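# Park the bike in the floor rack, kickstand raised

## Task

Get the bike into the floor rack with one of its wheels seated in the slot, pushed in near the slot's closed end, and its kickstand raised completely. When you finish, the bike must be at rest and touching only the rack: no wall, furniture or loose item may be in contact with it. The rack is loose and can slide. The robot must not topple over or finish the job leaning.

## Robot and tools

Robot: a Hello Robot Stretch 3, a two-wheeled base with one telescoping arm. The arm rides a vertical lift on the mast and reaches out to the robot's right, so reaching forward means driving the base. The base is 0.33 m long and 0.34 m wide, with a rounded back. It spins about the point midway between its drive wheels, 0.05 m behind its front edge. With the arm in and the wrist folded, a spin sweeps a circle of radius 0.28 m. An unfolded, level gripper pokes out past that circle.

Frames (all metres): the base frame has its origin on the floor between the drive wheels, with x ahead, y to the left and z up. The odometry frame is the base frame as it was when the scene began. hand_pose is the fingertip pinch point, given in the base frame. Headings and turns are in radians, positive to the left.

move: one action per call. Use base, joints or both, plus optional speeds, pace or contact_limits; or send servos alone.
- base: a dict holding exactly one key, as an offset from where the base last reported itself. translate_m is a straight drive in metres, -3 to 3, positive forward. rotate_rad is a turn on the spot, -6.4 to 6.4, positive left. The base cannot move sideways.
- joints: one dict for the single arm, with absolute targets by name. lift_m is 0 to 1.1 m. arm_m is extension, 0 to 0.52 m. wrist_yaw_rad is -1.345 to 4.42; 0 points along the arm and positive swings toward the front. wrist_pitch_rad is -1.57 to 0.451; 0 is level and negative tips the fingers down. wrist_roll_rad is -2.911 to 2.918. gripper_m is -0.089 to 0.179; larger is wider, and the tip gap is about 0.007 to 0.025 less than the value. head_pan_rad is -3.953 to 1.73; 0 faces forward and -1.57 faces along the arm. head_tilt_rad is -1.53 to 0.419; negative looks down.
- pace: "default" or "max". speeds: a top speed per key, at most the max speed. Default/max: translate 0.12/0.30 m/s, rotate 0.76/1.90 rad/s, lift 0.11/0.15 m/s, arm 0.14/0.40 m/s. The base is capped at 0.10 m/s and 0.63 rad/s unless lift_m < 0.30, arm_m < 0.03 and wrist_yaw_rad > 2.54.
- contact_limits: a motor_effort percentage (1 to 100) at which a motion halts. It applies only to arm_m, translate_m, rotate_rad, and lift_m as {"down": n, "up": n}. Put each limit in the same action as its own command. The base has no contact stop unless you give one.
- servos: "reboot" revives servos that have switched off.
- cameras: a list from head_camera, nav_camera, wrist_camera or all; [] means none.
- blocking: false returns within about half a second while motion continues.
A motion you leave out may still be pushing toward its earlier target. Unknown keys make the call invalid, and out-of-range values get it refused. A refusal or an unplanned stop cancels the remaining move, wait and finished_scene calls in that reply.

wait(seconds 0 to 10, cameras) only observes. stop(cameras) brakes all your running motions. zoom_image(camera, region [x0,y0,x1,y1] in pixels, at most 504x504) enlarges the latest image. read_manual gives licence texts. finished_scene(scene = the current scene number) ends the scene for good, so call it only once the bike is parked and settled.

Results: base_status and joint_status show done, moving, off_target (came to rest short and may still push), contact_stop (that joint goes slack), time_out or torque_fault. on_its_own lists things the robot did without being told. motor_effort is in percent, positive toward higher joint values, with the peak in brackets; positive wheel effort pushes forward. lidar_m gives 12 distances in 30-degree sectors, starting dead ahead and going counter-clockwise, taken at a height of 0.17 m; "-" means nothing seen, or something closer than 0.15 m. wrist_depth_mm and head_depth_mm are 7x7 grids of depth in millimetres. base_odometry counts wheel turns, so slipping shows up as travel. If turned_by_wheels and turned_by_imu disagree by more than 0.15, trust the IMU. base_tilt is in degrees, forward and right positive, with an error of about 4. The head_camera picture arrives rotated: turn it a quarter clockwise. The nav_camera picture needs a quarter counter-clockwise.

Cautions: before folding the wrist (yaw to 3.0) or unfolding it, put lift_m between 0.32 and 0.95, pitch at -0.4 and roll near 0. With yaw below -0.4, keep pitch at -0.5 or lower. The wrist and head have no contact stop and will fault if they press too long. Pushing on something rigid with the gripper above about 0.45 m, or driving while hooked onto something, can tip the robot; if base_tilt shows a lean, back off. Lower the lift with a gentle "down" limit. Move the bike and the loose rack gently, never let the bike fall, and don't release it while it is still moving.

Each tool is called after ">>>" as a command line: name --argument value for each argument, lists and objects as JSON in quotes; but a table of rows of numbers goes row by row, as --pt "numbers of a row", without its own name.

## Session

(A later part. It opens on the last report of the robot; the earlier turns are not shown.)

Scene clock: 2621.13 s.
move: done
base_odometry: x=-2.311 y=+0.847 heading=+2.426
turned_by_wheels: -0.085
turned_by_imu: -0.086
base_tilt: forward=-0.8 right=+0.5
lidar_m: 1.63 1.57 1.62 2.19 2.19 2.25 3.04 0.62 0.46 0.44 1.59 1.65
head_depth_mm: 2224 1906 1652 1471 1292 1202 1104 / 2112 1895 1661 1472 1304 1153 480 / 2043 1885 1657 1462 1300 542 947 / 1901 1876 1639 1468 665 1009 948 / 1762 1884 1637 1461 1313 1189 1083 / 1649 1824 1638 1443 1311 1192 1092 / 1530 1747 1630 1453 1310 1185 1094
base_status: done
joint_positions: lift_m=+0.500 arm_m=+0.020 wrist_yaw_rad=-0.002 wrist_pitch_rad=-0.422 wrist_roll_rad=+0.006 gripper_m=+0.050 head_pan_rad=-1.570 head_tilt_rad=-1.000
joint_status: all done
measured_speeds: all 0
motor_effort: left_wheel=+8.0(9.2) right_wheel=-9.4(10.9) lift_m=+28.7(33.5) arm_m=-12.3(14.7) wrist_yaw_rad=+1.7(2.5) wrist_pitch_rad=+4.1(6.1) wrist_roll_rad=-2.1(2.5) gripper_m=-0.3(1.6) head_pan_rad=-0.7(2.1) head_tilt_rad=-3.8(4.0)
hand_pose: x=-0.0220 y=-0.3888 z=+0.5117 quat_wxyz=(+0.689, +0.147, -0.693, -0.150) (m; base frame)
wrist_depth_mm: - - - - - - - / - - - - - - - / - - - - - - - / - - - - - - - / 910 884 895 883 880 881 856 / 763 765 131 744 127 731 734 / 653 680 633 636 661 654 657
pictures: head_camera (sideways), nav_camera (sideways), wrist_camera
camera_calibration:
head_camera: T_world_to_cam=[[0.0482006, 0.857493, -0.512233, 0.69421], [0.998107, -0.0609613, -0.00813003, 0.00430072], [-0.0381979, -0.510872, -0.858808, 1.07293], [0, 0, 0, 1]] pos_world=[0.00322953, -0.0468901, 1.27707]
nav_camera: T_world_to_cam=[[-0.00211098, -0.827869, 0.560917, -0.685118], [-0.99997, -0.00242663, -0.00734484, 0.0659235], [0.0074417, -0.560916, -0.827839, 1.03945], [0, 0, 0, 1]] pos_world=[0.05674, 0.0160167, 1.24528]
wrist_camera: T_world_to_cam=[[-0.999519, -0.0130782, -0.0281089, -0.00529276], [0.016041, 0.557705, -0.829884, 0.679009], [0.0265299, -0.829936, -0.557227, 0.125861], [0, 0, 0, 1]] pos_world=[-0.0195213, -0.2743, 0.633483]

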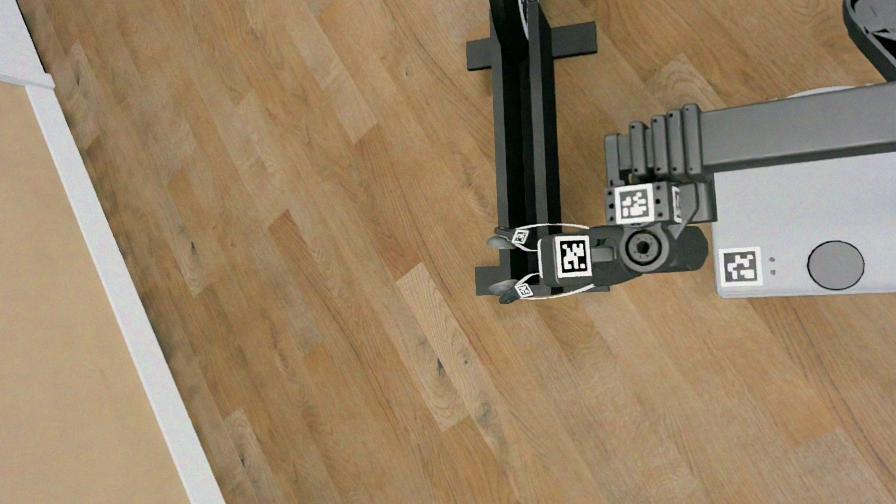

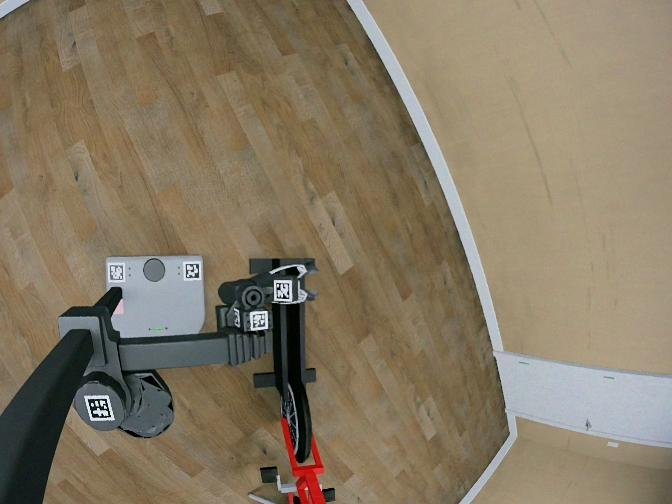

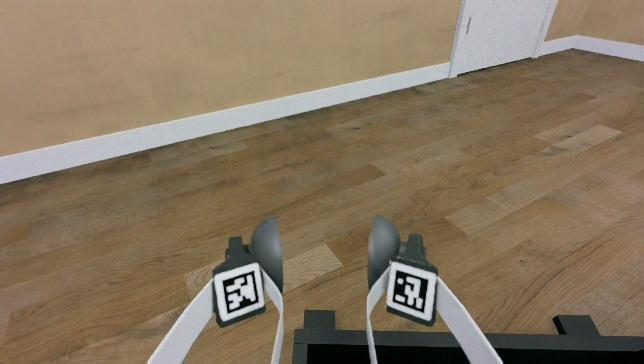

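>>> move --joints '{"wrist_yaw_rad": 1.57}' --cameras '[]'

>>> move --base '{"rotate_rad": -0.2}' --cameras '[]'

>>> move --base '{"translate_m": -1.0}' --cameras '[]'

>>> move --base '{"rotate_rad": 0.2}' --joints '{"lift_m": 0.35, "head_tilt_rad": -0.95}' --cameras '[]'

>>> move --joints '{"wrist_yaw_rad": 0, "arm_m": 0.05, "gripper_m": 0.08}' --cameras '[]'

>>> move --joints '{"wrist_pitch_rad": 0, "lift_m": 0.25}'

Scene clock: 2633.70 s.
move: done
base_odometry: x=-2.311 y=+0.847 heading=+2.426
turned_by_wheels: +0.000
turned_by_imu: -0.001
base_tilt: forward=-0.8 right=+0.5
lidar_m: 1.63 1.57 1.62 2.19 2.19 2.24 3.05 0.62 0.46 0.44 1.59 1.65
head_depth_mm: 2230 1886 1651 1471 1283 1207 1099 / 2111 1891 1659 1472 1301 1157 479 / 2065 1873 1647 1464 1277 543 949 / 1887 1865 1639 1461 1242 1006 949 / 1756 1862 1626 1451 1307 654 1081 / 1647 1835 1634 1449 1308 1177 1095 / 1533 1760 1625 1461 1304 1189 1088
base_status: not commanded
joint_positions: lift_m=+0.500 arm_m=+0.020 wrist_yaw_rad=+1.568 wrist_pitch_rad=-0.422 wrist_roll_rad=+0.006 gripper_m=+0.050 head_pan_rad=-1.570 head_tilt_rad=-1.000
joint_status: all done
measured_speeds: all 0
motor_effort: left_wheel=+7.5(8.7) right_wheel=-9.3(10.3) lift_m=+23.5(24.7) arm_m=-12.1(13.5) wrist_yaw_rad=+2.1(5.1) wrist_pitch_rad=+4.0(4.1) wrist_roll_rad=-2.0(2.5) gripper_m=-0.6(1.5) head_pan_rad=-1.7(2.4) head_tilt_rad=-4.5(5.1)
hand_pose: x=+0.2025 y=-0.1658 z=+0.5117 quat_wxyz=(+0.594, +0.594, -0.386, +0.381) (m; base frame)
wrist_depth_mm: - - - - - - - / - - - - - - - / - - - - - - - / - - - - - - - / 901 887 891 890 854 874 869 / 751 755 131 731 127 742 739 / 652 668 643 638 629 645 642
pictures: none
No camera images: "cameras" was empty.

Scene clock: 2635.00 s.
move: done
base_odometry: x=-2.311 y=+0.847 heading=+2.227
turned_by_wheels: -0.199
turned_by_imu: -0.201
base_tilt: forward=-0.9 right=+0.5
lidar_m: 1.77 1.57 1.58 1.87 2.17 2.18 2.59 0.81 0.49 0.44 0.45 1.60
head_depth_mm: 2214 1884 1661 1403 1331 1204 1100 / 2210 1876 1656 1413 1320 1152 479 / 2210 1880 1643 1466 1283 543 948 / 2139 1875 1653 1456 1263 1009 947 / 2020 1883 1629 1466 1266 653 1090 / 1831 1874 1627 1457 1315 1172 1089 / 1678 1811 1639 1452 1307 1191 1087
base_status: done
joint_positions: lift_m=+0.500 arm_m=+0.020 wrist_yaw_rad=+1.568 wrist_pitch_rad=-0.422 wrist_roll_rad=+0.006 gripper_m=+0.050 head_pan_rad=-1.570 head_tilt_rad=-1.000
joint_status: not commanded
measured_speeds: all 0
motor_effort: left_wheel=+12.4(14.2) right_wheel=-9.1(14.7) lift_m=+25.8(26.1) arm_m=-12.3(13.0) wrist_yaw_rad=+1.8(2.3) wrist_pitch_rad=+3.9(4.2) wrist_roll_rad=-2.0(2.4) gripper_m=+0.0(1.9) head_pan_rad=-1.9(2.2) head_tilt_rad=-4.5(5.4)
hand_pose: x=+0.2025 y=-0.1657 z=+0.5117 quat_wxyz=(+0.594, +0.594, -0.386, +0.381) (m; base frame)
wrist_depth_mm: - - - - - - - / - - - - - - - / - - - - - - - / - - - - - - - / 912 895 874 892 868 873 875 / 767 765 131 720 127 742 737 / 659 663 643 626 624 645 646
pictures: none
No camera images: "cameras" was empty.

Scene clock: 2646.13 s.
move: done
base_odometry: x=-1.701 y=+0.055 heading=+2.227
turned_by_wheels: +0.000
turned_by_imu: -0.007
base_tilt: forward=-0.7 right=+0.5
lidar_m: 2.61 2.30 2.31 1.70 1.50 1.50 1.78 2.47 0.69 0.57 0.53 0.79
head_depth_mm: 2225 1890 1646 1466 1320 1208 1099 / 2220 1905 1645 1449 1331 1155 479 / 2195 1901 1654 1398 1316 543 946 / 2191 1860 1614 1255 1314 1008 946 / 2172 1881 1621 1257 1314 654 1086 / 2190 1868 1641 1391 1286 1175 1093 / 2173 1868 1627 1177 1288 1185 1087
base_status: done
joint_positions: lift_m=+0.500 arm_m=+0.020 wrist_yaw_rad=+1.568 wrist_pitch_rad=-0.422 wrist_roll_rad=+0.006 gripper_m=+0.050 head_pan_rad=-1.570 head_tilt_rad=-1.000
joint_status: not commanded
measured_speeds: all 0
motor_effort: left_wheel=+0.7(9.5) right_wheel=-5.9(14.9) lift_m=+31.3(34.0) arm_m=-10.5(12.6) wrist_yaw_rad=+1.8(2.4) wrist_pitch_rad=+4.0(4.2) wrist_roll_rad=-2.0(2.8) gripper_m=-0.3(2.1) head_pan_rad=-2.3(3.3) head_tilt_rad=-7.4(8.1)
hand_pose: x=+0.2025 y=-0.1657 z=+0.5117 quat_wxyz=(+0.593, +0.594, -0.386, +0.381) (m; base frame)
wrist_depth_mm: - - - - - - - / - - - - - - - / - - - - - - - / - - - - - 675 - / 894 893 868 876 884 666 431 / 762 765 131 714 127 720 - / 650 685 636 631 634 644 603
pictures: none
No camera images: "cameras" was empty.

Scene clock: 2648.33 s.
move: done
base_odometry: x=-1.701 y=+0.055 heading=+2.426
turned_by_wheels: +0.199
turned_by_imu: +0.201
base_tilt: forward=-0.8 right=+0.5
lidar_m: 2.41 2.30 2.18 1.57 1.51 1.55 2.09 2.46 0.62 0.53 0.54 0.90
head_depth_mm: 2447 2018 1730 1461 1347 1214 1106 / 2421 2021 1738 1360 1348 1207 983 / 2416 1995 1726 925 1318 677 631 / 2401 2007 1726 1125 1341 736 960 / 2342 1994 1708 1425 1301 1209 1080 / 2246 1998 1681 1072 1317 1202 1079 / 2168 1985 1724 1173 1338 1205 1090
base_status: done
joint_positions: lift_m=+0.350 arm_m=+0.020 wrist_yaw_rad=+1.568 wrist_pitch_rad=-0.421 wrist_roll_rad=+0.006 gripper_m=+0.050 head_pan_rad=-1.570 head_tilt_rad=-0.951
joint_status: all done
measured_speeds: all 0
motor_effort: left_wheel=-8.9(12.1) right_wheel=+10.8(12.3) lift_m=+23.4(30.1) arm_m=-10.8(12.5) wrist_yaw_rad=+1.8(2.4) wrist_pitch_rad=+3.9(4.0) wrist_roll_rad=-2.1(2.5) gripper_m=+0.1(2.1) head_pan_rad=-2.2(3.3) head_tilt_rad=+0.4(6.0)
hand_pose: x=+0.2026 y=-0.1657 z=+0.3619 quat_wxyz=(+0.593, +0.594, -0.386, +0.382) (m; base frame)
wrist_depth_mm: - - - - - - - / - - - - - - - / - - - - - 954 - / 843 851 843 843 818 808 - / 699 688 683 687 668 673 653 / 594 581 131 574 128 561 556 / 510 523 488 494 481 494 488
pictures: none
No camera images: "cameras" was empty.

Scene clock: 2650.13 s.
move: done
base_odometry: x=-1.701 y=+0.055 heading=+2.426
turned_by_wheels: +0.000
turned_by_imu: +0.000
base_tilt: forward=-0.8 right=+0.5
lidar_m: 2.41 2.30 2.17 1.56 1.51 1.55 2.09 2.46 0.62 0.53 0.54 0.91
head_depth_mm: 2425 2022 1739 1462 1351 1214 1100 / 2396 2032 1741 1354 1350 1217 978 / 2420 2002 1733 926 1330 672 631 / 2395 1993 1723 1164 1321 792 961 / 2332 2000 1712 1432 1282 1204 1081 / 2237 1987 1681 1066 1326 1205 1092 / 2168 1981 1712 1163 1334 1203 1093
base_status: not commanded
joint_positions: lift_m=+0.350 arm_m=+0.050 wrist_yaw_rad=+0.002 wrist_pitch_rad=-0.421 wrist_roll_rad=+0.006 gripper_m=+0.080 head_pan_rad=-1.570 head_tilt_rad=-0.950
joint_status: all done
measured_speeds: all 0
motor_effort: left_wheel=-9.5(9.7) right_wheel=+10.6(11.4) lift_m=+24.5(25.4) arm_m=+11.6(13.6) wrist_yaw_rad=-1.6(6.5) wrist_pitch_rad=+3.8(4.0) wrist_roll_rad=-2.2(2.5) gripper_m=+1.0(90.2) head_pan_rad=-2.6(3.7) head_tilt_rad=+2.0(2.0)
hand_pose: x=-0.0210 y=-0.4189 z=+0.3619 quat_wxyz=(+0.690, +0.149, -0.693, -0.148) (m; base frame)
wrist_depth_mm: - - - 258 269 - - / 304 - - - 295 - - / 350 353 - 981 - 345 325 / 357 461 418 438 766 356 - / 473 464 663 632 153 - 492 / 564 569 133 581 127 571 575 / 510 479 491 503 471 477 496
pictures: none
No camera images: "cameras" was empty.

Scene clock: 2651.87 s.
move: done
base_odometry: x=-1.701 y=+0.055 heading=+2.426
turned_by_wheels: +0.000
turned_by_imu: +0.000
base_tilt: forward=-0.7 right=+0.5
lidar_m: 2.40 2.31 2.18 1.57 1.51 1.55 2.09 2.46 0.62 0.53 0.54 0.90
head_depth_mm: 2447 2016 1731 1467 1352 1207 1101 / 2401 1999 1739 1355 1342 1211 986 / 2421 2017 1722 924 1321 780 709 / 2416 2016 1727 1164 1323 882 960 / 2332 1990 1712 1426 1295 1200 1084 / 2229 2000 1687 1070 1318 1200 1094 / 2158 1993 1703 1161 1335 1203 1096
base_status: not commanded
joint_positions: lift_m=+0.250 arm_m=+0.050 wrist_yaw_rad=+0.002 wrist_pitch_rad=-0.025 wrist_roll_rad=+0.006 gripper_m=+0.080 head_pan_rad=-1.570 head_tilt_rad=-0.950
joint_status: all done
measured_speeds: all 0
motor_effort: left_wheel=-9.0(9.8) right_wheel=+11.3(11.4) lift_m=+24.6(26.4) arm_m=+11.1(12.5) wrist_yaw_rad=-2.0(2.2) wrist_pitch_rad=+4.5(6.4) wrist_roll_rad=-2.1(2.6) gripper_m=+0.3(1.4) head_pan_rad=-2.3(2.7) head_tilt_rad=+1.2(2.1)
hand_pose: x=-0.0209 y=-0.4505 z=+0.3581 quat_wxyz=(+0.705, +0.010, -0.709, -0.009) (m; base frame)
wrist_depth_mm: 256 262 - - - 210 - / 284 - 276 279 295 - - / 302 - - - 301 - - / 315 337 - - - - 320 / - 365 365 478 - 325 319 / - - 133 388 127 343 356 / 427 441 609 566 574 115 -
pictures: head_camera (sideways), nav_camera (sideways), wrist_camera
camera_calibration:
head_camera: T_world_to_cam=[[0.0484353, 0.831021, -0.554128, 0.748776], [0.998088, -0.0615959, -0.00513373, 0.000388692], [-0.0383982, -0.55282, -0.832416, 1.03867], [0, 0, 0, 1]] pos_world=[0.00322801, -0.0480262, 1.27953]
nav_camera: T_world_to_cam=[[-0.00239646, -0.798994, 0.601335, -0.73781], [-0.999971, -0.0024401, -0.00722728, 0.0657661], [0.00724187, -0.601334, -0.798965, 1.00194], [0, 0, 0, 1]] pos_world=[0.0567401, 0.0131542, 1.24466]
wrist_camera: T_world_to_cam=[[-0.999434, -0.0272216, -0.0197831, -0.0187747], [0.0141501, 0.193426, -0.981013, 0.476031], [0.0305313, -0.980737, -0.192932, -0.209302], [0, 0, 0, 1]] pos_world=[-0.0191097, -0.297858, 0.42624]

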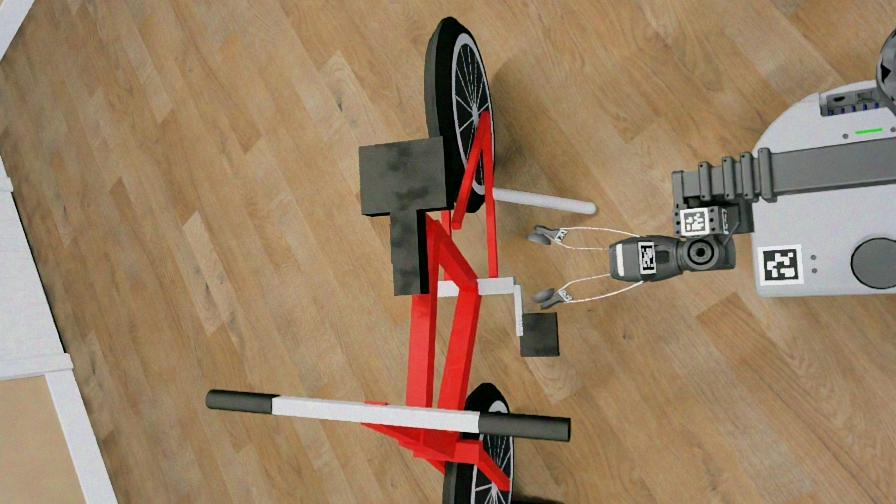

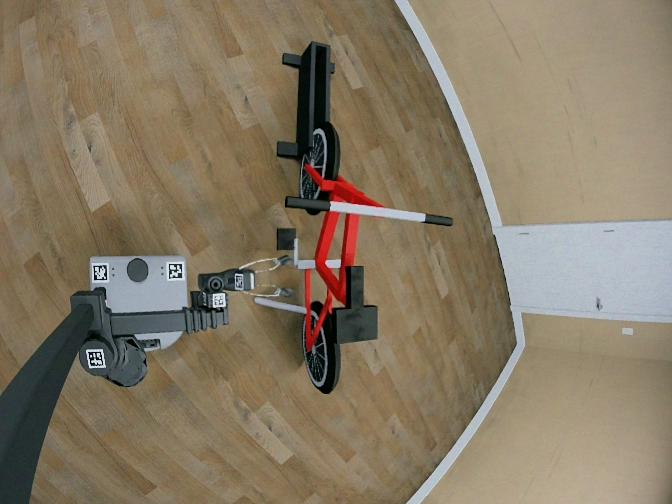

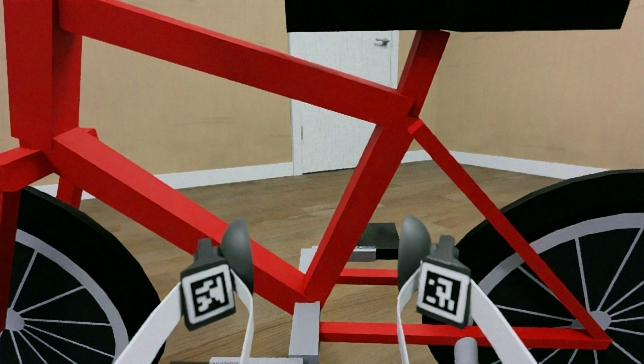

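>>> move --base '{"translate_m": -0.022}' --cameras '[]'

>>> move --joints '{"arm_m": 0.19}' --speeds '{"arm_m": 0.06}' --contact_limits '{"arm_m": 30}' --cameras '["wrist_camera"]'

Scene clock: 2659.40 s.
move: done
base_odometry: x=-1.684 y=+0.040 heading=+2.426
turned_by_wheels: +0.000
turned_by_imu: -0.001
base_tilt: forward=-0.8 right=+0.5
lidar_m: 2.43 2.33 2.16 1.55 1.50 1.54 2.07 2.45 0.65 0.53 0.54 0.91
head_depth_mm: 2431 2025 1718 1492 1350 1208 1105 / 2437 2020 1722 1349 1349 1212 986 / 2426 2013 1735 1092 1322 778 707 / 2410 2031 1723 1071 1328 880 958 / 2341 1996 1710 1429 1299 1201 1078 / 2234 2006 1665 1109 1340 1197 1094 / 2150 1994 1710 1050 1319 1200 1090
base_status: done
joint_positions: lift_m=+0.250 arm_m=+0.050 wrist_yaw_rad=+0.002 wrist_pitch_rad=-0.025 wrist_roll_rad=+0.006 gripper_m=+0.080 head_pan_rad=-1.570 head_tilt_rad=-0.950
joint_status: not commanded
measured_speeds: all 0
motor_effort: left_wheel=-5.1(11.2) right_wheel=-0.6(7.2) lift_m=+26.2(27.4) arm_m=+9.2(10.5) wrist_yaw_rad=-1.3(2.1) wrist_pitch_rad=+4.6(4.7) wrist_roll_rad=-1.8(2.5) gripper_m=+0.9(1.8) head_pan_rad=-2.0(2.6) head_tilt_rad=+0.5(1.8)
hand_pose: x=-0.0210 y=-0.4505 z=+0.3581 quat_wxyz=(+0.705, +0.010, -0.709, -0.009) (m; base frame)
wrist_depth_mm: 260 268 - - 251 209 - / - - 275 282 - - - / 326 - - - - - - / 319 360 - - - - 320 / 365 351 - 481 157 327 324 / - 387 133 441 127 325 - / - 574 594 574 572 105 -
pictures: none
No camera images: "cameras" was empty.

Scene clock: 2662.43 s.
move: done
base_odometry: x=-1.684 y=+0.040 heading=+2.426
turned_by_wheels: +0.000
turned_by_imu: -0.001
base_tilt: forward=-0.7 right=+0.5
lidar_m: 2.43 2.32 2.16 1.56 1.49 1.53 2.07 2.45 0.64 0.53 0.54 0.90
head_depth_mm: 2457 2020 1740 1488 1352 1213 1103 / 2399 2024 1731 1353 1350 1215 991 / 2410 2015 1737 1089 1321 801 709 / 2435 2015 1722 1052 919 1207 962 / 2347 2002 1719 1433 1304 1205 1083 / 2238 1997 1678 1109 1333 1203 1090 / 2166 1991 1721 1048 1308 1204 1094
base_status: not commanded
joint_positions: lift_m=+0.250 arm_m=+0.190 wrist_yaw_rad=+0.002 wrist_pitch_rad=-0.025 wrist_roll_rad=+0.006 gripper_m=+0.080 head_pan_rad=-1.570 head_tilt_rad=-0.950
joint_status: all done
measured_speeds: all 0
motor_effort: left_wheel=-4.2(5.4) right_wheel=-0.1(1.3) lift_m=+28.3(29.7) arm_m=+12.9(14.9) wrist_yaw_rad=-1.8(2.4) wrist_pitch_rad=+4.4(4.7) wrist_roll_rad=-2.1(2.5) gripper_m=+1.0(1.6) head_pan_rad=-1.6(2.7) head_tilt_rad=+0.6(2.8)
contact_limits: arm_m 30 (drawing in: default 31, maximum 56; extending or still: default 39, maximum 69)
hand_pose: x=-0.0210 y=-0.5905 z=+0.3581 quat_wxyz=(+0.705, +0.010, -0.709, -0.009) (m; base frame)
wrist_depth_mm: 139 136 140 - 149 - - / - - 147 147 147 - - / - - - - 154 - - / - - - - 167 - - / - - - 212 178 138 - / 210 235 133 204 128 758 195 / 223 215 265 233 309 218 202
pictures: wrist_camera
camera_calibration:
wrist_camera: T_world_to_cam=[[-0.999438, -0.0270061, -0.0198421, -0.0224669], [0.0142496, 0.193425, -0.981012, 0.503112], [0.0303312, -0.980743, -0.192932, -0.346612], [0, 0, 0, 1]] pos_world=[-0.0191103, -0.437859, 0.426241]

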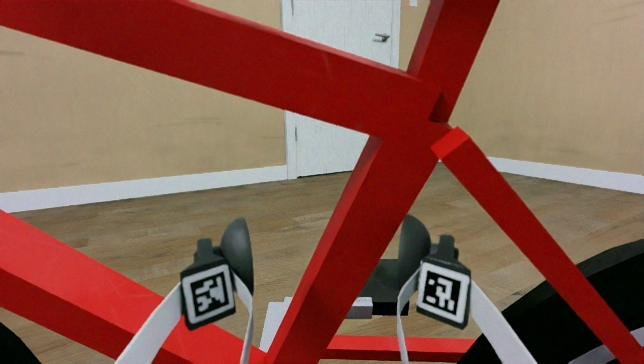

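>>> move --base '{"translate_m": -0.01}' --joints '{"arm_m": 0.215}' --speeds '{"arm_m": 0.06}' --contact_limits '{"arm_m": 30}' --cameras '[]'

>>> move --joints '{"gripper_m": -0.02}' --cameras '["wrist_camera"]'

Scene clock: 2668.30 s.
move: done
base_odometry: x=-1.677 y=+0.034 heading=+2.426
turned_by_wheels: +0.000
turned_by_imu: -0.001
base_tilt: forward=-0.8 right=+0.5
lidar_m: 2.43 2.33 2.15 1.55 1.49 1.53 2.06 2.44 0.64 0.53 0.54 0.90
head_depth_mm: 2450 2039 1749 1488 1351 1215 1104 / 2422 2010 1735 1352 1345 1209 994 / 2415 2036 1714 1099 1328 798 710 / 2396 1996 1720 1064 938 1210 959 / 2357 2014 1724 1248 1306 1199 1074 / 2243 2000 1676 1126 1334 1208 1093 / 2174 1993 1682 1016 1317 1199 1095
base_status: done
joint_positions: lift_m=+0.250 arm_m=+0.215 wrist_yaw_rad=+0.002 wrist_pitch_rad=-0.025 wrist_roll_rad=+0.006 gripper_m=+0.080 head_pan_rad=-1.570 head_tilt_rad=-0.950
joint_status: all done
measured_speeds: all 0
motor_effort: left_wheel=-4.9(9.5) right_wheel=-1.7(4.7) lift_m=+30.6(32.3) arm_m=+13.5(14.4) wrist_yaw_rad=-1.5(2.1) wrist_pitch_rad=+4.5(4.7) wrist_roll_rad=-2.4(2.5) gripper_m=+0.9(1.5) head_pan_rad=-1.3(2.4) head_tilt_rad=+0.2(2.1)
contact_limits: arm_m 30 (drawing in: default 31, maximum 56; extending or still: default 39, maximum 69)
hand_pose: x=-0.0210 y=-0.6155 z=+0.3581 quat_wxyz=(+0.705, +0.010, -0.709, -0.009) (m; base frame)
wrist_depth_mm: - 116 - - 119 - - / - - 122 121 122 - - / - - - 129 130 - - / - - - - 140 - - / - - - 155 150 109 - / 813 859 131 171 128 706 179 / 196 214 572 195 585 195 134
pictures: none
No camera images: "cameras" was empty.

Scene clock: 2669.83 s.
move: done
base_odometry: x=-1.677 y=+0.034 heading=+2.426
turned_by_wheels: +0.000
turned_by_imu: -0.001
base_tilt: forward=-0.8 right=+0.5
lidar_m: 2.44 2.33 2.15 1.55 1.49 1.53 2.07 2.44 0.65 0.53 0.54 0.90
head_depth_mm: 2409 2015 1733 1495 1349 1205 1099 / 2412 2023 1732 1354 1340 1212 990 / 2414 2009 1715 1099 1329 800 710 / 2402 2015 1712 1063 937 1210 962 / 2329 2003 1732 1437 1294 1209 1083 / 2275 2019 1692 1137 1331 1198 1090 / 2196 1978 1681 1041 1306 1202 1089
base_status: not commanded
joint_positions: lift_m=+0.250 arm_m=+0.215 wrist_yaw_rad=-0.013 wrist_pitch_rad=-0.021 wrist_roll_rad=+0.006 gripper_m=-0.019 head_pan_rad=-1.570 head_tilt_rad=-0.950
joint_status: all done
measured_speeds: all 0
on_its_own: wrist_yaw_rad is at rest, and its effort (+11.9) is outside its rest range (-9 to +9)
motor_effort: left_wheel=-4.6(6.1) right_wheel=+5.6(5.8) lift_m=+32.1(33.2) arm_m=+3.7(13.3) wrist_yaw_rad=+11.9(17.6) wrist_pitch_rad=+4.0(4.6) wrist_roll_rad=-2.2(2.5) gripper_m=-21.5(100.0) head_pan_rad=-1.4(2.6) head_tilt_rad=+1.1(1.9)
contact_limits: arm_m 30 (drawing in: default 31, maximum 56; extending or still: default 39, maximum 69)
hand_pose: x=-0.0248 y=-0.6157 z=+0.3591 quat_wxyz=(+0.705, +0.003, -0.709, -0.013) (m; base frame)
wrist_depth_mm: - 114 - - 118 - - / - 119 120 121 124 - - / - - - 129 133 - - / - - - 158 138 - - / - - - 154 966 111 - / 868 826 128 148 131 716 179 / 196 219 192 295 592 200 135
pictures: wrist_camera
camera_calibration:
wrist_camera: T_world_to_cam=[[-0.999724, -0.0119138, -0.0202361, -0.0175292], [0.0176167, 0.1893, -0.981761, 0.506732], [0.0155272, -0.981847, -0.189037, -0.373371], [0, 0, 0, 1]] pos_world=[-0.0206539, -0.462727, 0.426554]

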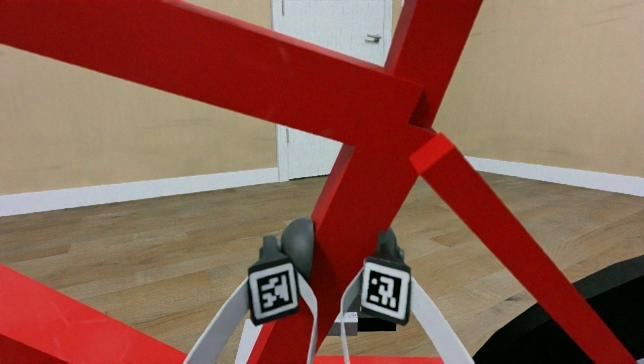

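>>> move --joints '{"arm_m": 0.26, "head_pan_rad": -0.75, "head_tilt_rad": -0.7}' --speeds '{"arm_m": 0.03}' --contact_limits '{"arm_m": 45}' --cameras '[]'

>>> move --joints '{"arm_m": 0.29}' --speeds '{"arm_m": 0.03}' --contact_limits '{"arm_m": 45}' --cameras '["head_camera", "nav_camera"]'

>>> zoom_image --camera "head_camera" --region '[350, 100, 750, 450]'

Scene clock: 2679.17 s.
move: done
base_odometry: x=-1.677 y=+0.034 heading=+2.426
turned_by_wheels: +0.000
turned_by_imu: -0.001
base_tilt: forward=-0.8 right=+0.5
lidar_m: 2.44 2.34 2.15 1.55 1.49 1.53 2.06 2.43 0.69 0.54 0.55 0.93
head_depth_mm: 1897 2147 2322 1891 1072 1105 1124 / 1929 2213 2362 1881 1064 1298 1144 / 1963 2244 2398 1869 1286 1326 1149 / 2021 2318 2378 1897 1454 1322 1154 / 2054 2348 2352 1890 1546 1315 1151 / 2093 2444 2379 1883 1555 1316 1150 / 2145 2459 2354 1882 1550 1317 1155
base_status: not commanded
joint_positions: lift_m=+0.250 arm_m=+0.260 wrist_yaw_rad=+0.009 wrist_pitch_rad=+0.004 wrist_roll_rad=+0.007 gripper_m=-0.019 head_pan_rad=-0.743 head_tilt_rad=-0.696
joint_status: all done
measured_speeds: all 0
motor_effort: left_wheel=-5.6(6.4) right_wheel=+6.3(7.5) lift_m=+20.7(34.1) arm_m=+17.3(21.7) wrist_yaw_rad=-7.9(19.6) wrist_pitch_rad=-1.0(4.9) wrist_roll_rad=-2.6(3.0) gripper_m=-14.7(21.9) head_pan_rad=-2.6(4.9) head_tilt_rad=-2.4(5.3)
contact_limits: arm_m 45 (drawing in: default 31, maximum 56; extending or still: default 39, maximum 69)
hand_pose: x=-0.0191 y=-0.6613 z=+0.3656 quat_wxyz=(+0.705, +0.002, -0.709, +0.004) (m; base frame)
wrist_depth_mm: 125 125 - - 125 - - / - - 129 129 132 - - / - - - 133 132 - - / - - - 142 138 - - / - - - 150 - 109 - / 880 863 128 137 754 114 173 / 200 657 172 304 589 613 122
pictures: none
No camera images: "cameras" was empty.

Scene clock: 2680.67 s.
move: done
base_odometry: x=-1.677 y=+0.034 heading=+2.426
turned_by_wheels: +0.000
turned_by_imu: +0.000
base_tilt: forward=-0.9 right=+0.5
lidar_m: 2.44 2.33 2.15 1.55 1.49 1.53 2.07 2.44 0.71 0.62 0.72 2.36
head_depth_mm: 1896 2145 2299 1874 1436 1241 1132 / 1939 2192 2384 1870 1158 1292 1153 / 1983 2250 2392 1872 1288 1318 1150 / 2007 2292 2366 1879 1468 1320 1147 / 2042 2376 2362 1876 1554 1322 1152 / 2094 2387 2366 1885 1554 1323 1147 / 2162 2456 2406 1864 1545 1324 1145
base_status: not commanded
joint_positions: lift_m=+0.250 arm_m=+0.290 wrist_yaw_rad=+0.011 wrist_pitch_rad=+0.018 wrist_roll_rad=+0.009 gripper_m=-0.019 head_pan_rad=-0.749 head_tilt_rad=-0.696
joint_status: all done
measured_speeds: all 0
motor_effort: left_wheel=-5.4(6.3) right_wheel=+5.3(6.8) lift_m=+22.9(24.5) arm_m=+14.9(19.3) wrist_yaw_rad=-9.3(11.7) wrist_pitch_rad=-3.6(3.7) wrist_roll_rad=-3.2(3.3) gripper_m=-14.7(16.6) head_pan_rad=-2.1(4.1) head_tilt_rad=-4.1(5.9)
contact_limits: arm_m 45 (drawing in: default 31, maximum 56; extending or still: default 39, maximum 69)
hand_pose: x=-0.0186 y=-0.6916 z=+0.3693 quat_wxyz=(+0.704, -0.002, -0.710, +0.010) (m; base frame)
wrist_depth_mm: 136 136 - - - - - / - - 138 137 - - - / - - - 141 111 - - / - - - 146 144 - - / - - - 152 - 112 - / 908 894 128 134 776 803 168 / 201 680 168 306 603 660 120
pictures: head_camera (sideways), nav_camera (sideways)
camera_calibration:
head_camera: T_world_to_cam=[[-0.453808, 0.489003, -0.744939, 1.00043], [0.724763, 0.688915, 0.0107097, -0.0185769], [0.518436, -0.535045, -0.667046, 0.820197], [0, 0, 0, 1]] pos_world=[0.0422468, -0.0375736, 1.29257]
nav_camera: T_world_to_cam=[[0.453873, -0.426148, 0.782558, -0.976787], [-0.67843, -0.734636, -0.00657145, 0.0630179], [0.577695, -0.527928, -0.622543, 0.769021], [0, 0, 0, 1]] pos_world=[0.0418308, 0.036027, 1.24356]

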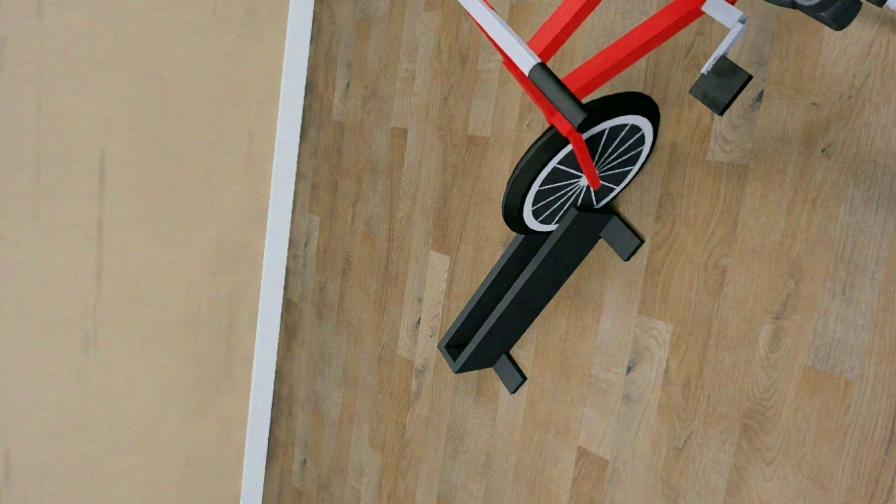

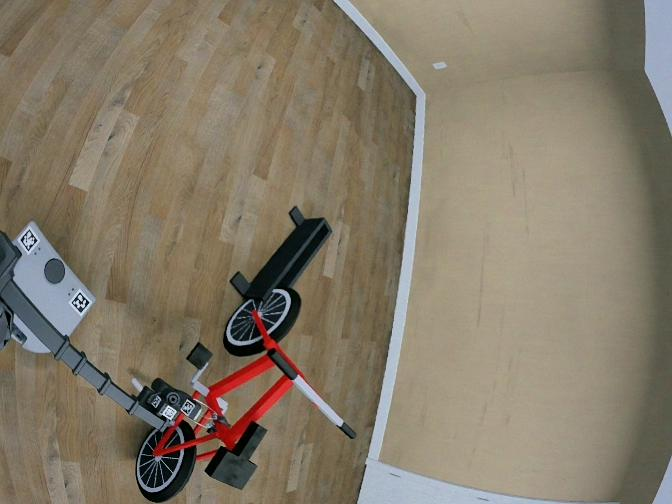

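Scaled by 1.260 from the camera's 896x504 image, which has a finer 1280x720 frame.

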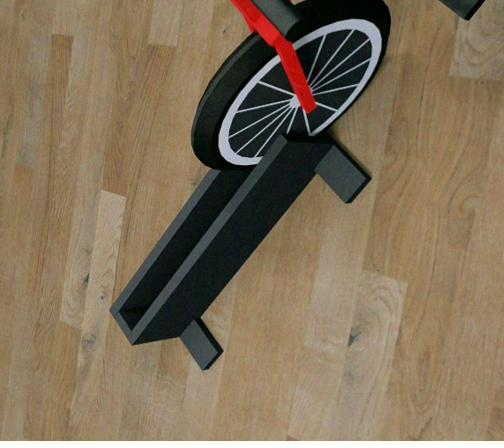

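>>> move --joints '{"arm_m": 0.31}' --speeds '{"arm_m": 0.03}' --contact_limits '{"arm_m": 45}' --cameras '["head_camera"]'

>>> zoom_image --camera "head_camera" --region '[350, 100, 750, 450]'

>>> move --joints '{"arm_m": 0.32}' --speeds '{"arm_m": 0.03}' --contact_limits '{"arm_m": 45}' --cameras '["head_camera"]'

>>> zoom_image --camera "head_camera" --region '[350, 100, 750, 450]'

Scene clock: 2691.43 s.
move: done
base_odometry: x=-1.677 y=+0.034 heading=+2.426
turned_by_wheels: +0.000
turned_by_imu: -0.001
base_tilt: forward=-0.8 right=+0.5
lidar_m: 2.43 2.33 2.16 1.54 1.49 1.53 2.06 2.43 0.72 0.62 0.73 2.36
head_depth_mm: 1893 2127 2327 1863 1111 1261 1124 / 1938 2195 2354 1867 1184 1293 1148 / 1969 2245 2343 1864 1300 1317 1142 / 2005 2295 2337 1878 1468 1319 1150 / 2061 2337 2351 1869 1549 1316 1145 / 2115 2426 2351 1872 1551 1311 1148 / 2142 2468 2354 1857 1542 1319 1151
base_status: not commanded
joint_positions: lift_m=+0.250 arm_m=+0.310 wrist_yaw_rad=+0.007 wrist_pitch_rad=+0.022 wrist_roll_rad=+0.009 gripper_m=-0.019 head_pan_rad=-0.750 head_tilt_rad=-0.700
joint_status: all done
measured_speeds: all 0
motor_effort: left_wheel=-6.4(6.4) right_wheel=+5.7(6.2) lift_m=+26.2(29.4) arm_m=+12.9(17.0) wrist_yaw_rad=-5.5(10.1) wrist_pitch_rad=-4.3(4.3) wrist_roll_rad=-3.1(3.6) gripper_m=-15.4(16.2) head_pan_rad=-1.7(3.4) head_tilt_rad=-4.5(5.3)
contact_limits: arm_m 45 (drawing in: default 31, maximum 56; extending or still: default 39, maximum 69)
hand_pose: x=-0.0198 y=-0.7117 z=+0.3703 quat_wxyz=(+0.704, -0.005, -0.710, +0.010) (m; base frame)
wrist_depth_mm: 142 142 - - 142 - - / - - 144 143 - - - / - - - 145 147 - - / - - - 151 150 - - / - - - 154 - 116 - / 898 904 128 134 795 810 166 / 643 683 164 317 604 653 121
pictures: head_camera (sideways)
camera_calibration:
head_camera: T_world_to_cam=[[-0.45536, 0.491312, -0.742469, 0.99719], [0.725404, 0.688243, 0.0105345, -0.0183245], [0.516174, -0.533793, -0.669798, 0.823793], [0, 0, 0, 1]] pos_world=[0.0421522, -0.0375845, 1.29235]

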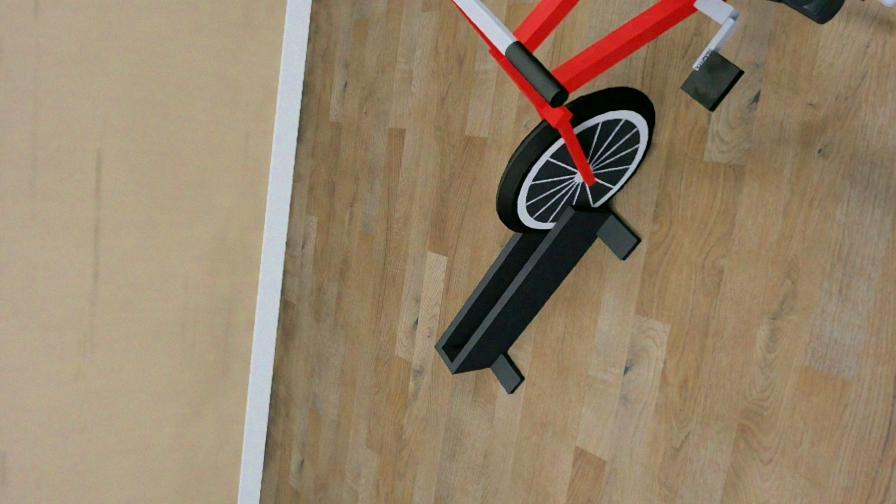

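Scaled by 1.260 from the camera's 896x504 image, which has a finer 1280x720 frame.

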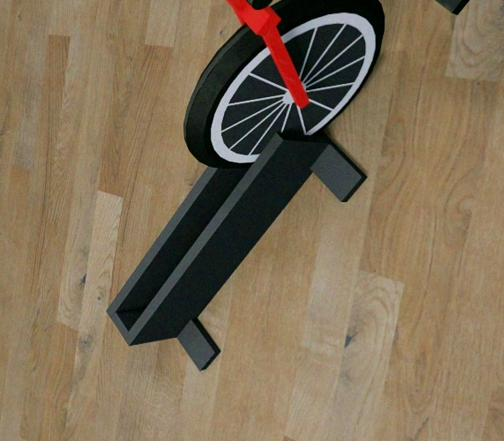

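Scene clock: 2692.27 s.
move: done
base_odometry: x=-1.677 y=+0.034 heading=+2.426
turned_by_wheels: +0.000
turned_by_imu: +0.000
base_tilt: forward=-0.8 right=+0.5
lidar_m: 2.44 2.33 2.16 1.55 1.49 1.53 2.07 2.44 0.72 0.62 0.74 2.36
head_depth_mm: 1898 2160 2308 1864 1435 1235 1127 / 1944 2200 2358 1874 1193 1290 1150 / 1971 2248 2348 1856 1307 1317 1140 / 2001 2298 2357 1858 1462 1318 1147 / 2057 2354 2371 1862 1533 1323 1143 / 2099 2401 2347 1859 1542 1323 1145 / 2146 2474 2353 1857 1551 1326 1144
base_status: not commanded
joint_positions: lift_m=+0.250 arm_m=+0.320 wrist_yaw_rad=+0.005 wrist_pitch_rad=+0.023 wrist_roll_rad=+0.009 gripper_m=-0.019 head_pan_rad=-0.750 head_tilt_rad=-0.700
joint_status: all done
measured_speeds: all 0
motor_effort: left_wheel=-5.4(6.1) right_wheel=+5.8(6.3) lift_m=+23.4(26.8) arm_m=+12.8(16.4) wrist_yaw_rad=-4.2(6.0) wrist_pitch_rad=-4.3(4.3) wrist_roll_rad=-3.0(3.5) gripper_m=-15.9(16.3) head_pan_rad=-2.9(3.1) head_tilt_rad=-3.6(5.3)
contact_limits: arm_m 45 (drawing in: default 31, maximum 56; extending or still: default 39, maximum 69)
hand_pose: x=-0.0202 y=-0.7217 z=+0.3704 quat_wxyz=(+0.704, -0.006, -0.710, +0.009) (m; base frame)
wrist_depth_mm: 146 145 - - 146 - - / - - 146 146 148 - - / - - - 148 149 - - / - - - 152 201 - - / - - - 154 - 115 - / 922 896 128 134 130 804 165 / 652 680 164 322 611 665 129
pictures: head_camera (sideways)
camera_calibration:
head_camera: T_world_to_cam=[[-0.45536, 0.491312, -0.742469, 0.99719], [0.725404, 0.688243, 0.0105345, -0.0183245], [0.516174, -0.533793, -0.669798, 0.823793], [0, 0, 0, 1]] pos_world=[0.0421522, -0.0375845, 1.29235]

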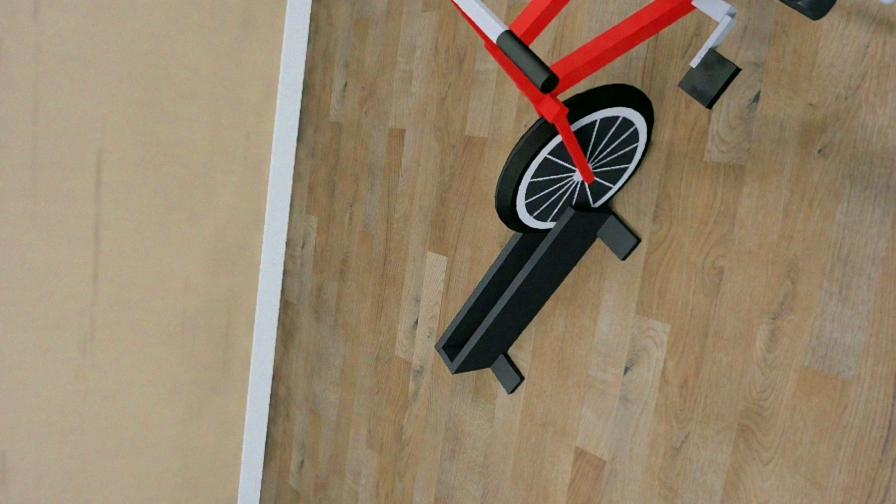

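Scaled by 1.260 from the camera's 896x504 image, which has a finer 1280x720 frame.

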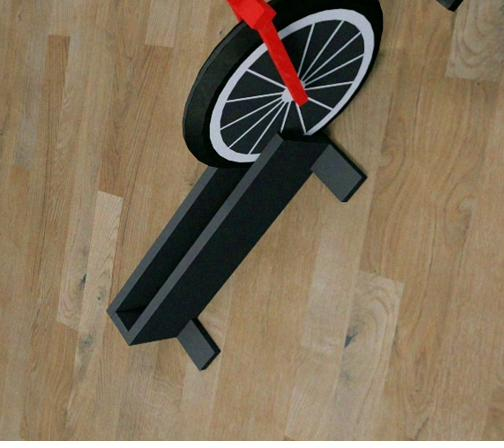

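>>> move --base '{"translate_m": 0.08}' --speeds '{"translate_m": 0.04}' --contact_limits '{"translate_m": 50}' --cameras '["head_camera"]'

>>> zoom_image --camera "head_camera" --region '[350, 100, 750, 450]'

Scene clock: 2707.07 s.
move: done
base_odometry: x=-1.737 y=+0.086 heading=+2.425
turned_by_wheels: +0.000
turned_by_imu: -0.001
base_tilt: forward=-0.8 right=+0.6
lidar_m: 2.37 2.26 2.21 1.59 1.53 1.57 2.12 2.50 0.72 0.62 0.74 2.32
head_depth_mm: 1856 2096 2281 1869 1438 1237 1121 / 1905 2150 2321 1856 1186 1285 1141 / 1931 2218 2356 1873 1312 1318 1145 / 1989 2261 2343 1865 1466 1325 1144 / 2009 2331 2348 1867 1550 1320 1144 / 2058 2367 2365 1882 1534 1320 1146 / 2104 2420 2319 1863 1551 1320 1148
base_status: done
joint_positions: lift_m=+0.250 arm_m=+0.320 wrist_yaw_rad=-0.004 wrist_pitch_rad=+0.023 wrist_roll_rad=+0.009 gripper_m=-0.019 head_pan_rad=-0.750 head_tilt_rad=-0.700
joint_status: not commanded
measured_speeds: all 0
motor_effort: left_wheel=-5.8(6.2) right_wheel=+13.7(22.1) lift_m=+25.1(25.4) arm_m=+4.8(13.5) wrist_yaw_rad=+3.5(24.7) wrist_pitch_rad=-4.2(4.4) wrist_roll_rad=-2.8(3.5) gripper_m=-14.9(16.3) head_pan_rad=-3.3(3.6) head_tilt_rad=-4.3(5.8)
contact_limits: arm_m 45 (drawing in: default 31, maximum 56; extending or still: default 39, maximum 69); translate_m 50 (maximum 100)
hand_pose: x=-0.0226 y=-0.7217 z=+0.3705 quat_wxyz=(+0.704, -0.009, -0.710, +0.006) (m; base frame)
wrist_depth_mm: 144 144 - - 146 - - / - - 146 146 149 - - / - - - 148 148 - - / - - - 152 152 - - / - - - 154 - 116 - / 918 899 128 133 794 824 119 / 671 720 163 164 605 672 164
pictures: head_camera (sideways)
camera_calibration:
head_camera: T_world_to_cam=[[-0.455485, 0.491442, -0.742306, 0.996989], [0.725408, 0.688239, 0.0105318, -0.0183213], [0.51606, -0.533677, -0.669978, 0.824034], [0, 0, 0, 1]] pos_world=[0.0421526, -0.0375849, 1.29235]

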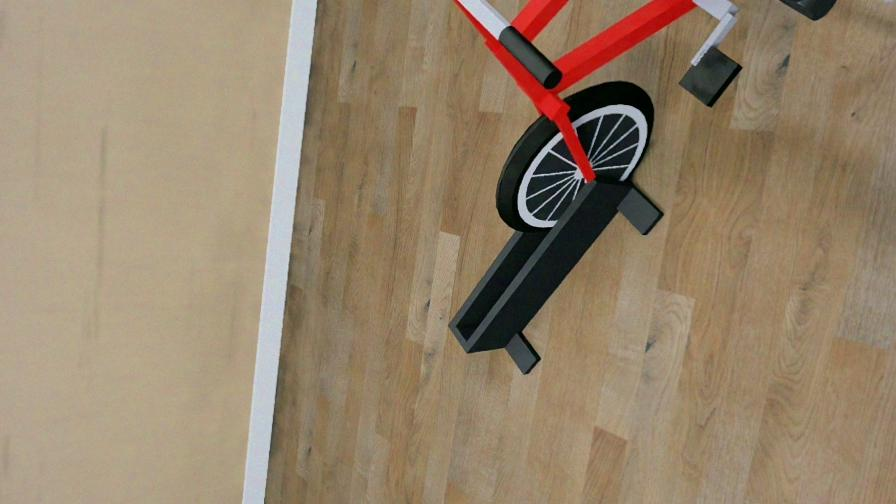

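Scaled by 1.260 from the camera's 896x504 image, which has a finer 1280x720 frame.

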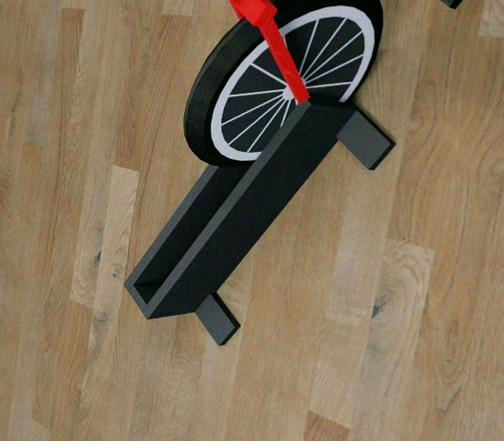

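>>> move --base '{"translate_m": 0.1}' --speeds '{"translate_m": 0.04}' --contact_limits '{"translate_m": 50}' --cameras '["head_camera"]'

>>> move --base '{"translate_m": 0.08}' --speeds '{"translate_m": 0.04}' --contact_limits '{"translate_m": 50}' --cameras '["head_camera"]'

>>> zoom_image --camera "head_camera" --region '[350, 100, 750, 450]'

Scene clock: 2717.73 s.
move: done
base_odometry: x=-1.813 y=+0.152 heading=+2.425
turned_by_wheels: +0.000
turned_by_imu: -0.001
base_tilt: forward=-0.9 right=+0.5
lidar_m: 2.27 2.17 2.25 1.64 1.59 1.62 2.19 2.58 0.72 0.62 0.74 2.26
head_depth_mm: 1807 2065 2266 1868 1439 1237 1128 / 1866 2096 2252 1861 1181 1290 1150 / 1876 2173 2306 1873 1306 1319 1151 / 1909 2190 2357 1870 1480 1325 1141 / 1976 2238 2352 1871 1548 1314 1153 / 2011 2305 2345 1854 1546 1318 1149 / 2055 2385 2353 1861 1548 1315 1143
base_status: done
joint_positions: lift_m=+0.250 arm_m=+0.320 wrist_yaw_rad=-0.001 wrist_pitch_rad=+0.024 wrist_roll_rad=+0.009 gripper_m=-0.019 head_pan_rad=-0.750 head_tilt_rad=-0.700
joint_status: not commanded
measured_speeds: all 0
motor_effort: left_wheel=-0.7(3.7) right_wheel=+8.6(19.5) lift_m=+28.4(29.7) arm_m=-13.3(13.3) wrist_yaw_rad=+0.8(19.8) wrist_pitch_rad=-4.4(4.6) wrist_roll_rad=-3.1(3.5) gripper_m=-14.8(17.2) head_pan_rad=-2.2(3.2) head_tilt_rad=-2.9(4.8)
contact_limits: arm_m 45 (drawing in: default 31, maximum 56; extending or still: default 39, maximum 69); translate_m 50 (maximum 100)
hand_pose: x=-0.0217 y=-0.7217 z=+0.3707 quat_wxyz=(+0.704, -0.008, -0.710, +0.008) (m; base frame)
wrist_depth_mm: 144 144 - - 145 - - / - - 146 144 147 - - / - - - 147 - - - / - - - 151 152 - - / - - - 154 - 116 - / 922 917 128 133 774 807 165 / 201 714 163 164 605 669 125
pictures: head_camera (sideways)
camera_calibration:
head_camera: T_world_to_cam=[[-0.455485, 0.491442, -0.742306, 0.996989], [0.725408, 0.688239, 0.0105318, -0.0183213], [0.51606, -0.533677, -0.669978, 0.824034], [0, 0, 0, 1]] pos_world=[0.0421526, -0.0375849, 1.29235]

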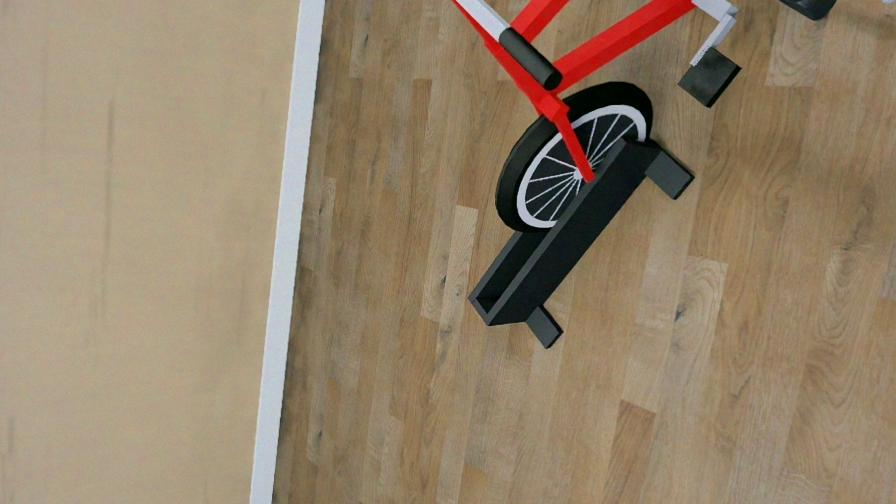

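Scene clock: 2720.40 s.
move: done
base_odometry: x=-1.873 y=+0.204 heading=+2.425
turned_by_wheels: +0.000
turned_by_imu: +0.000
base_tilt: forward=-0.8 right=+0.5
lidar_m: 2.20 2.11 2.18 1.69 1.63 1.67 2.25 2.66 0.72 0.62 0.75 2.22
head_depth_mm: 1787 2026 2237 1868 1445 1233 1123 / 1807 2072 2262 1853 1187 1261 1149 / 1851 2106 2297 1853 1289 1315 1142 / 1901 2128 2331 1882 1479 1316 1149 / 1922 2193 2349 1867 1545 1317 1150 / 1975 2277 2373 1886 1546 1322 1147 / 2022 2320 2356 1876 1548 1318 1147
base_status: done
joint_positions: lift_m=+0.250 arm_m=+0.320 wrist_yaw_rad=+0.005 wrist_pitch_rad=+0.023 wrist_roll_rad=+0.009 gripper_m=-0.019 head_pan_rad=-0.750 head_tilt_rad=-0.700
joint_status: not commanded
measured_speeds: all 0
motor_effort: left_wheel=-2.6(5.9) right_wheel=+8.3(15.9) lift_m=+26.2(28.5) arm_m=-11.1(13.3) wrist_yaw_rad=-3.9(11.3) wrist_pitch_rad=-4.3(4.6) wrist_roll_rad=-3.4(3.6) gripper_m=-15.0(16.8) head_pan_rad=-2.1(3.3) head_tilt_rad=-2.9(3.9)
contact_limits: arm_m 45 (drawing in: default 31, maximum 56; extending or still: default 39, maximum 69); translate_m 50 (maximum 100)
hand_pose: x=-0.0202 y=-0.7217 z=+0.3705 quat_wxyz=(+0.704, -0.006, -0.710, +0.010) (m; base frame)
wrist_depth_mm: 145 144 - - 144 - - / - - 146 145 - - - / - - - 147 146 - - / - - - 151 152 - - / - - - 154 - 115 - / 929 898 128 134 760 809 164 / 660 700 165 321 608 671 120
pictures: head_camera (sideways)
camera_calibration:
head_camera: T_world_to_cam=[[-0.455485, 0.491442, -0.742306, 0.996989], [0.725408, 0.688239, 0.0105318, -0.0183213], [0.51606, -0.533677, -0.669978, 0.824034], [0, 0, 0, 1]] pos_world=[0.0421526, -0.0375849, 1.29235]

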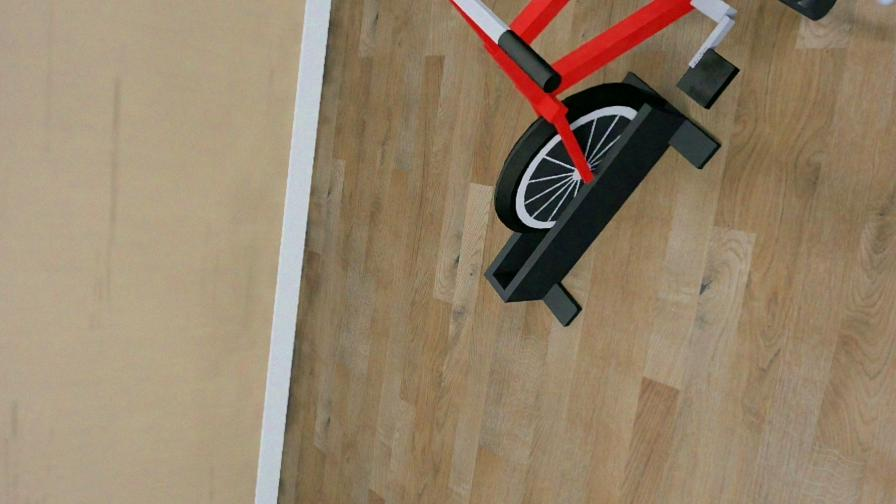

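Scaled by 1.260 from the camera's 896x504 image, which has a finer 1280x720 frame.

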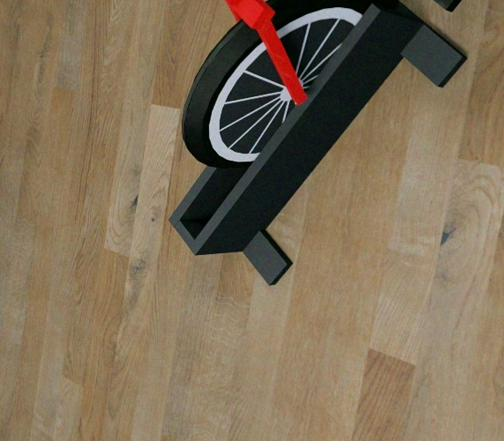

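>>> move --base '{"translate_m":0.05}' --speeds '{"translate_m":0.04}' --contact_limits '{"translate_m":50}' --cameras '["head_camera"]'

>>> zoom_image --camera "head_camera" --region '[350, 100, 750, 450]'

Scene clock: 2755.37 s.
move: done
base_odometry: x=-1.911 y=+0.237 heading=+2.425
turned_by_wheels: +0.000
turned_by_imu: -0.001
base_tilt: forward=-0.8 right=+0.5
lidar_m: 2.16 2.07 2.13 1.72 1.65 1.70 2.29 2.70 0.72 0.63 0.74 2.19
head_depth_mm: 1747 1994 2191 1883 1433 1236 1123 / 1805 2041 2260 1857 1189 1265 1148 / 1824 2075 2288 1867 1304 1314 1144 / 1867 2135 2329 1863 1463 1321 1145 / 1910 2178 2355 1857 1542 1322 1151 / 1948 2238 2342 1854 1533 1326 1139 / 2010 2287 2349 1859 1555 1317 1144
base_status: done
joint_positions: lift_m=+0.250 arm_m=+0.320 wrist_yaw_rad=+0.000 wrist_pitch_rad=+0.023 wrist_roll_rad=+0.009 gripper_m=-0.019 head_pan_rad=-0.750 head_tilt_rad=-0.700
joint_status: not commanded
measured_speeds: all 0
motor_effort: left_wheel=-2.2(4.9) right_wheel=+12.3(15.4) lift_m=+25.1(26.5) arm_m=-7.3(9.5) wrist_yaw_rad=-0.1(11.8) wrist_pitch_rad=-4.3(4.4) wrist_roll_rad=-2.9(3.6) gripper_m=-14.1(16.4) head_pan_rad=-2.7(2.8) head_tilt_rad=-1.9(4.2)
contact_limits: arm_m 45 (drawing in: default 31, maximum 56; extending or still: default 39, maximum 69); translate_m 50 (maximum 100)
hand_pose: x=-0.0214 y=-0.7217 z=+0.3705 quat_wxyz=(+0.704, -0.008, -0.710, +0.008) (m; base frame)
wrist_depth_mm: 145 144 - - 145 - - / - - 146 144 147 - - / - - - 147 147 - - / - - - 152 152 - - / - - - 155 - 115 - / 907 898 128 132 781 825 119 / 202 708 163 165 600 661 126
pictures: head_camera (sideways)
camera_calibration:
head_camera: T_world_to_cam=[[-0.455485, 0.491442, -0.742306, 0.996989], [0.725408, 0.688239, 0.0105318, -0.0183213], [0.51606, -0.533677, -0.669978, 0.824034], [0, 0, 0, 1]] pos_world=[0.0421526, -0.0375849, 1.29235]

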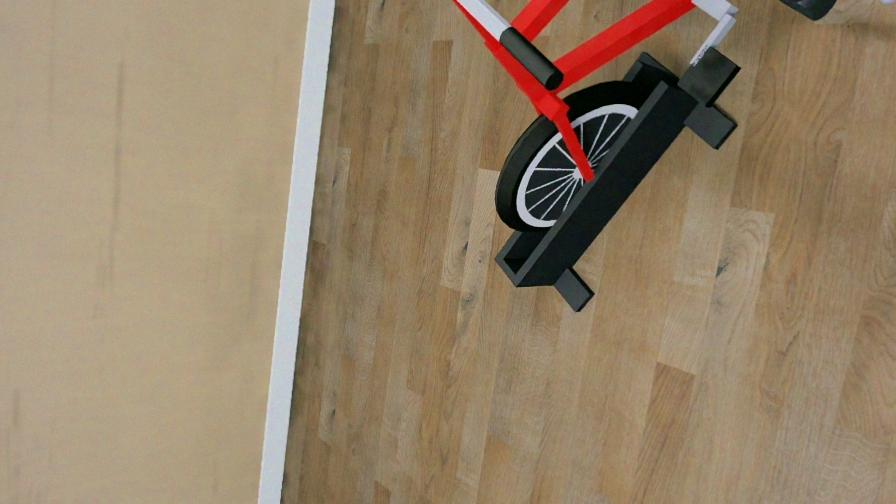

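Scaled by 1.260 from the camera's 896x504 image, which has a finer 1280x720 frame.

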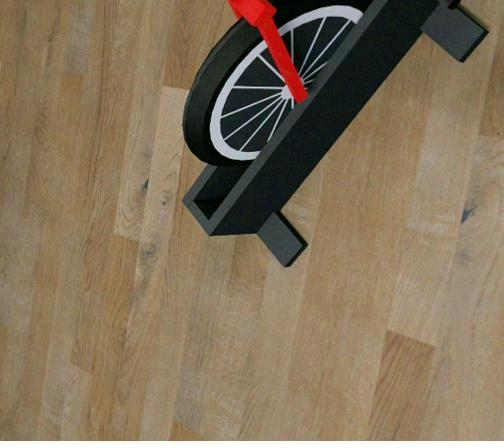

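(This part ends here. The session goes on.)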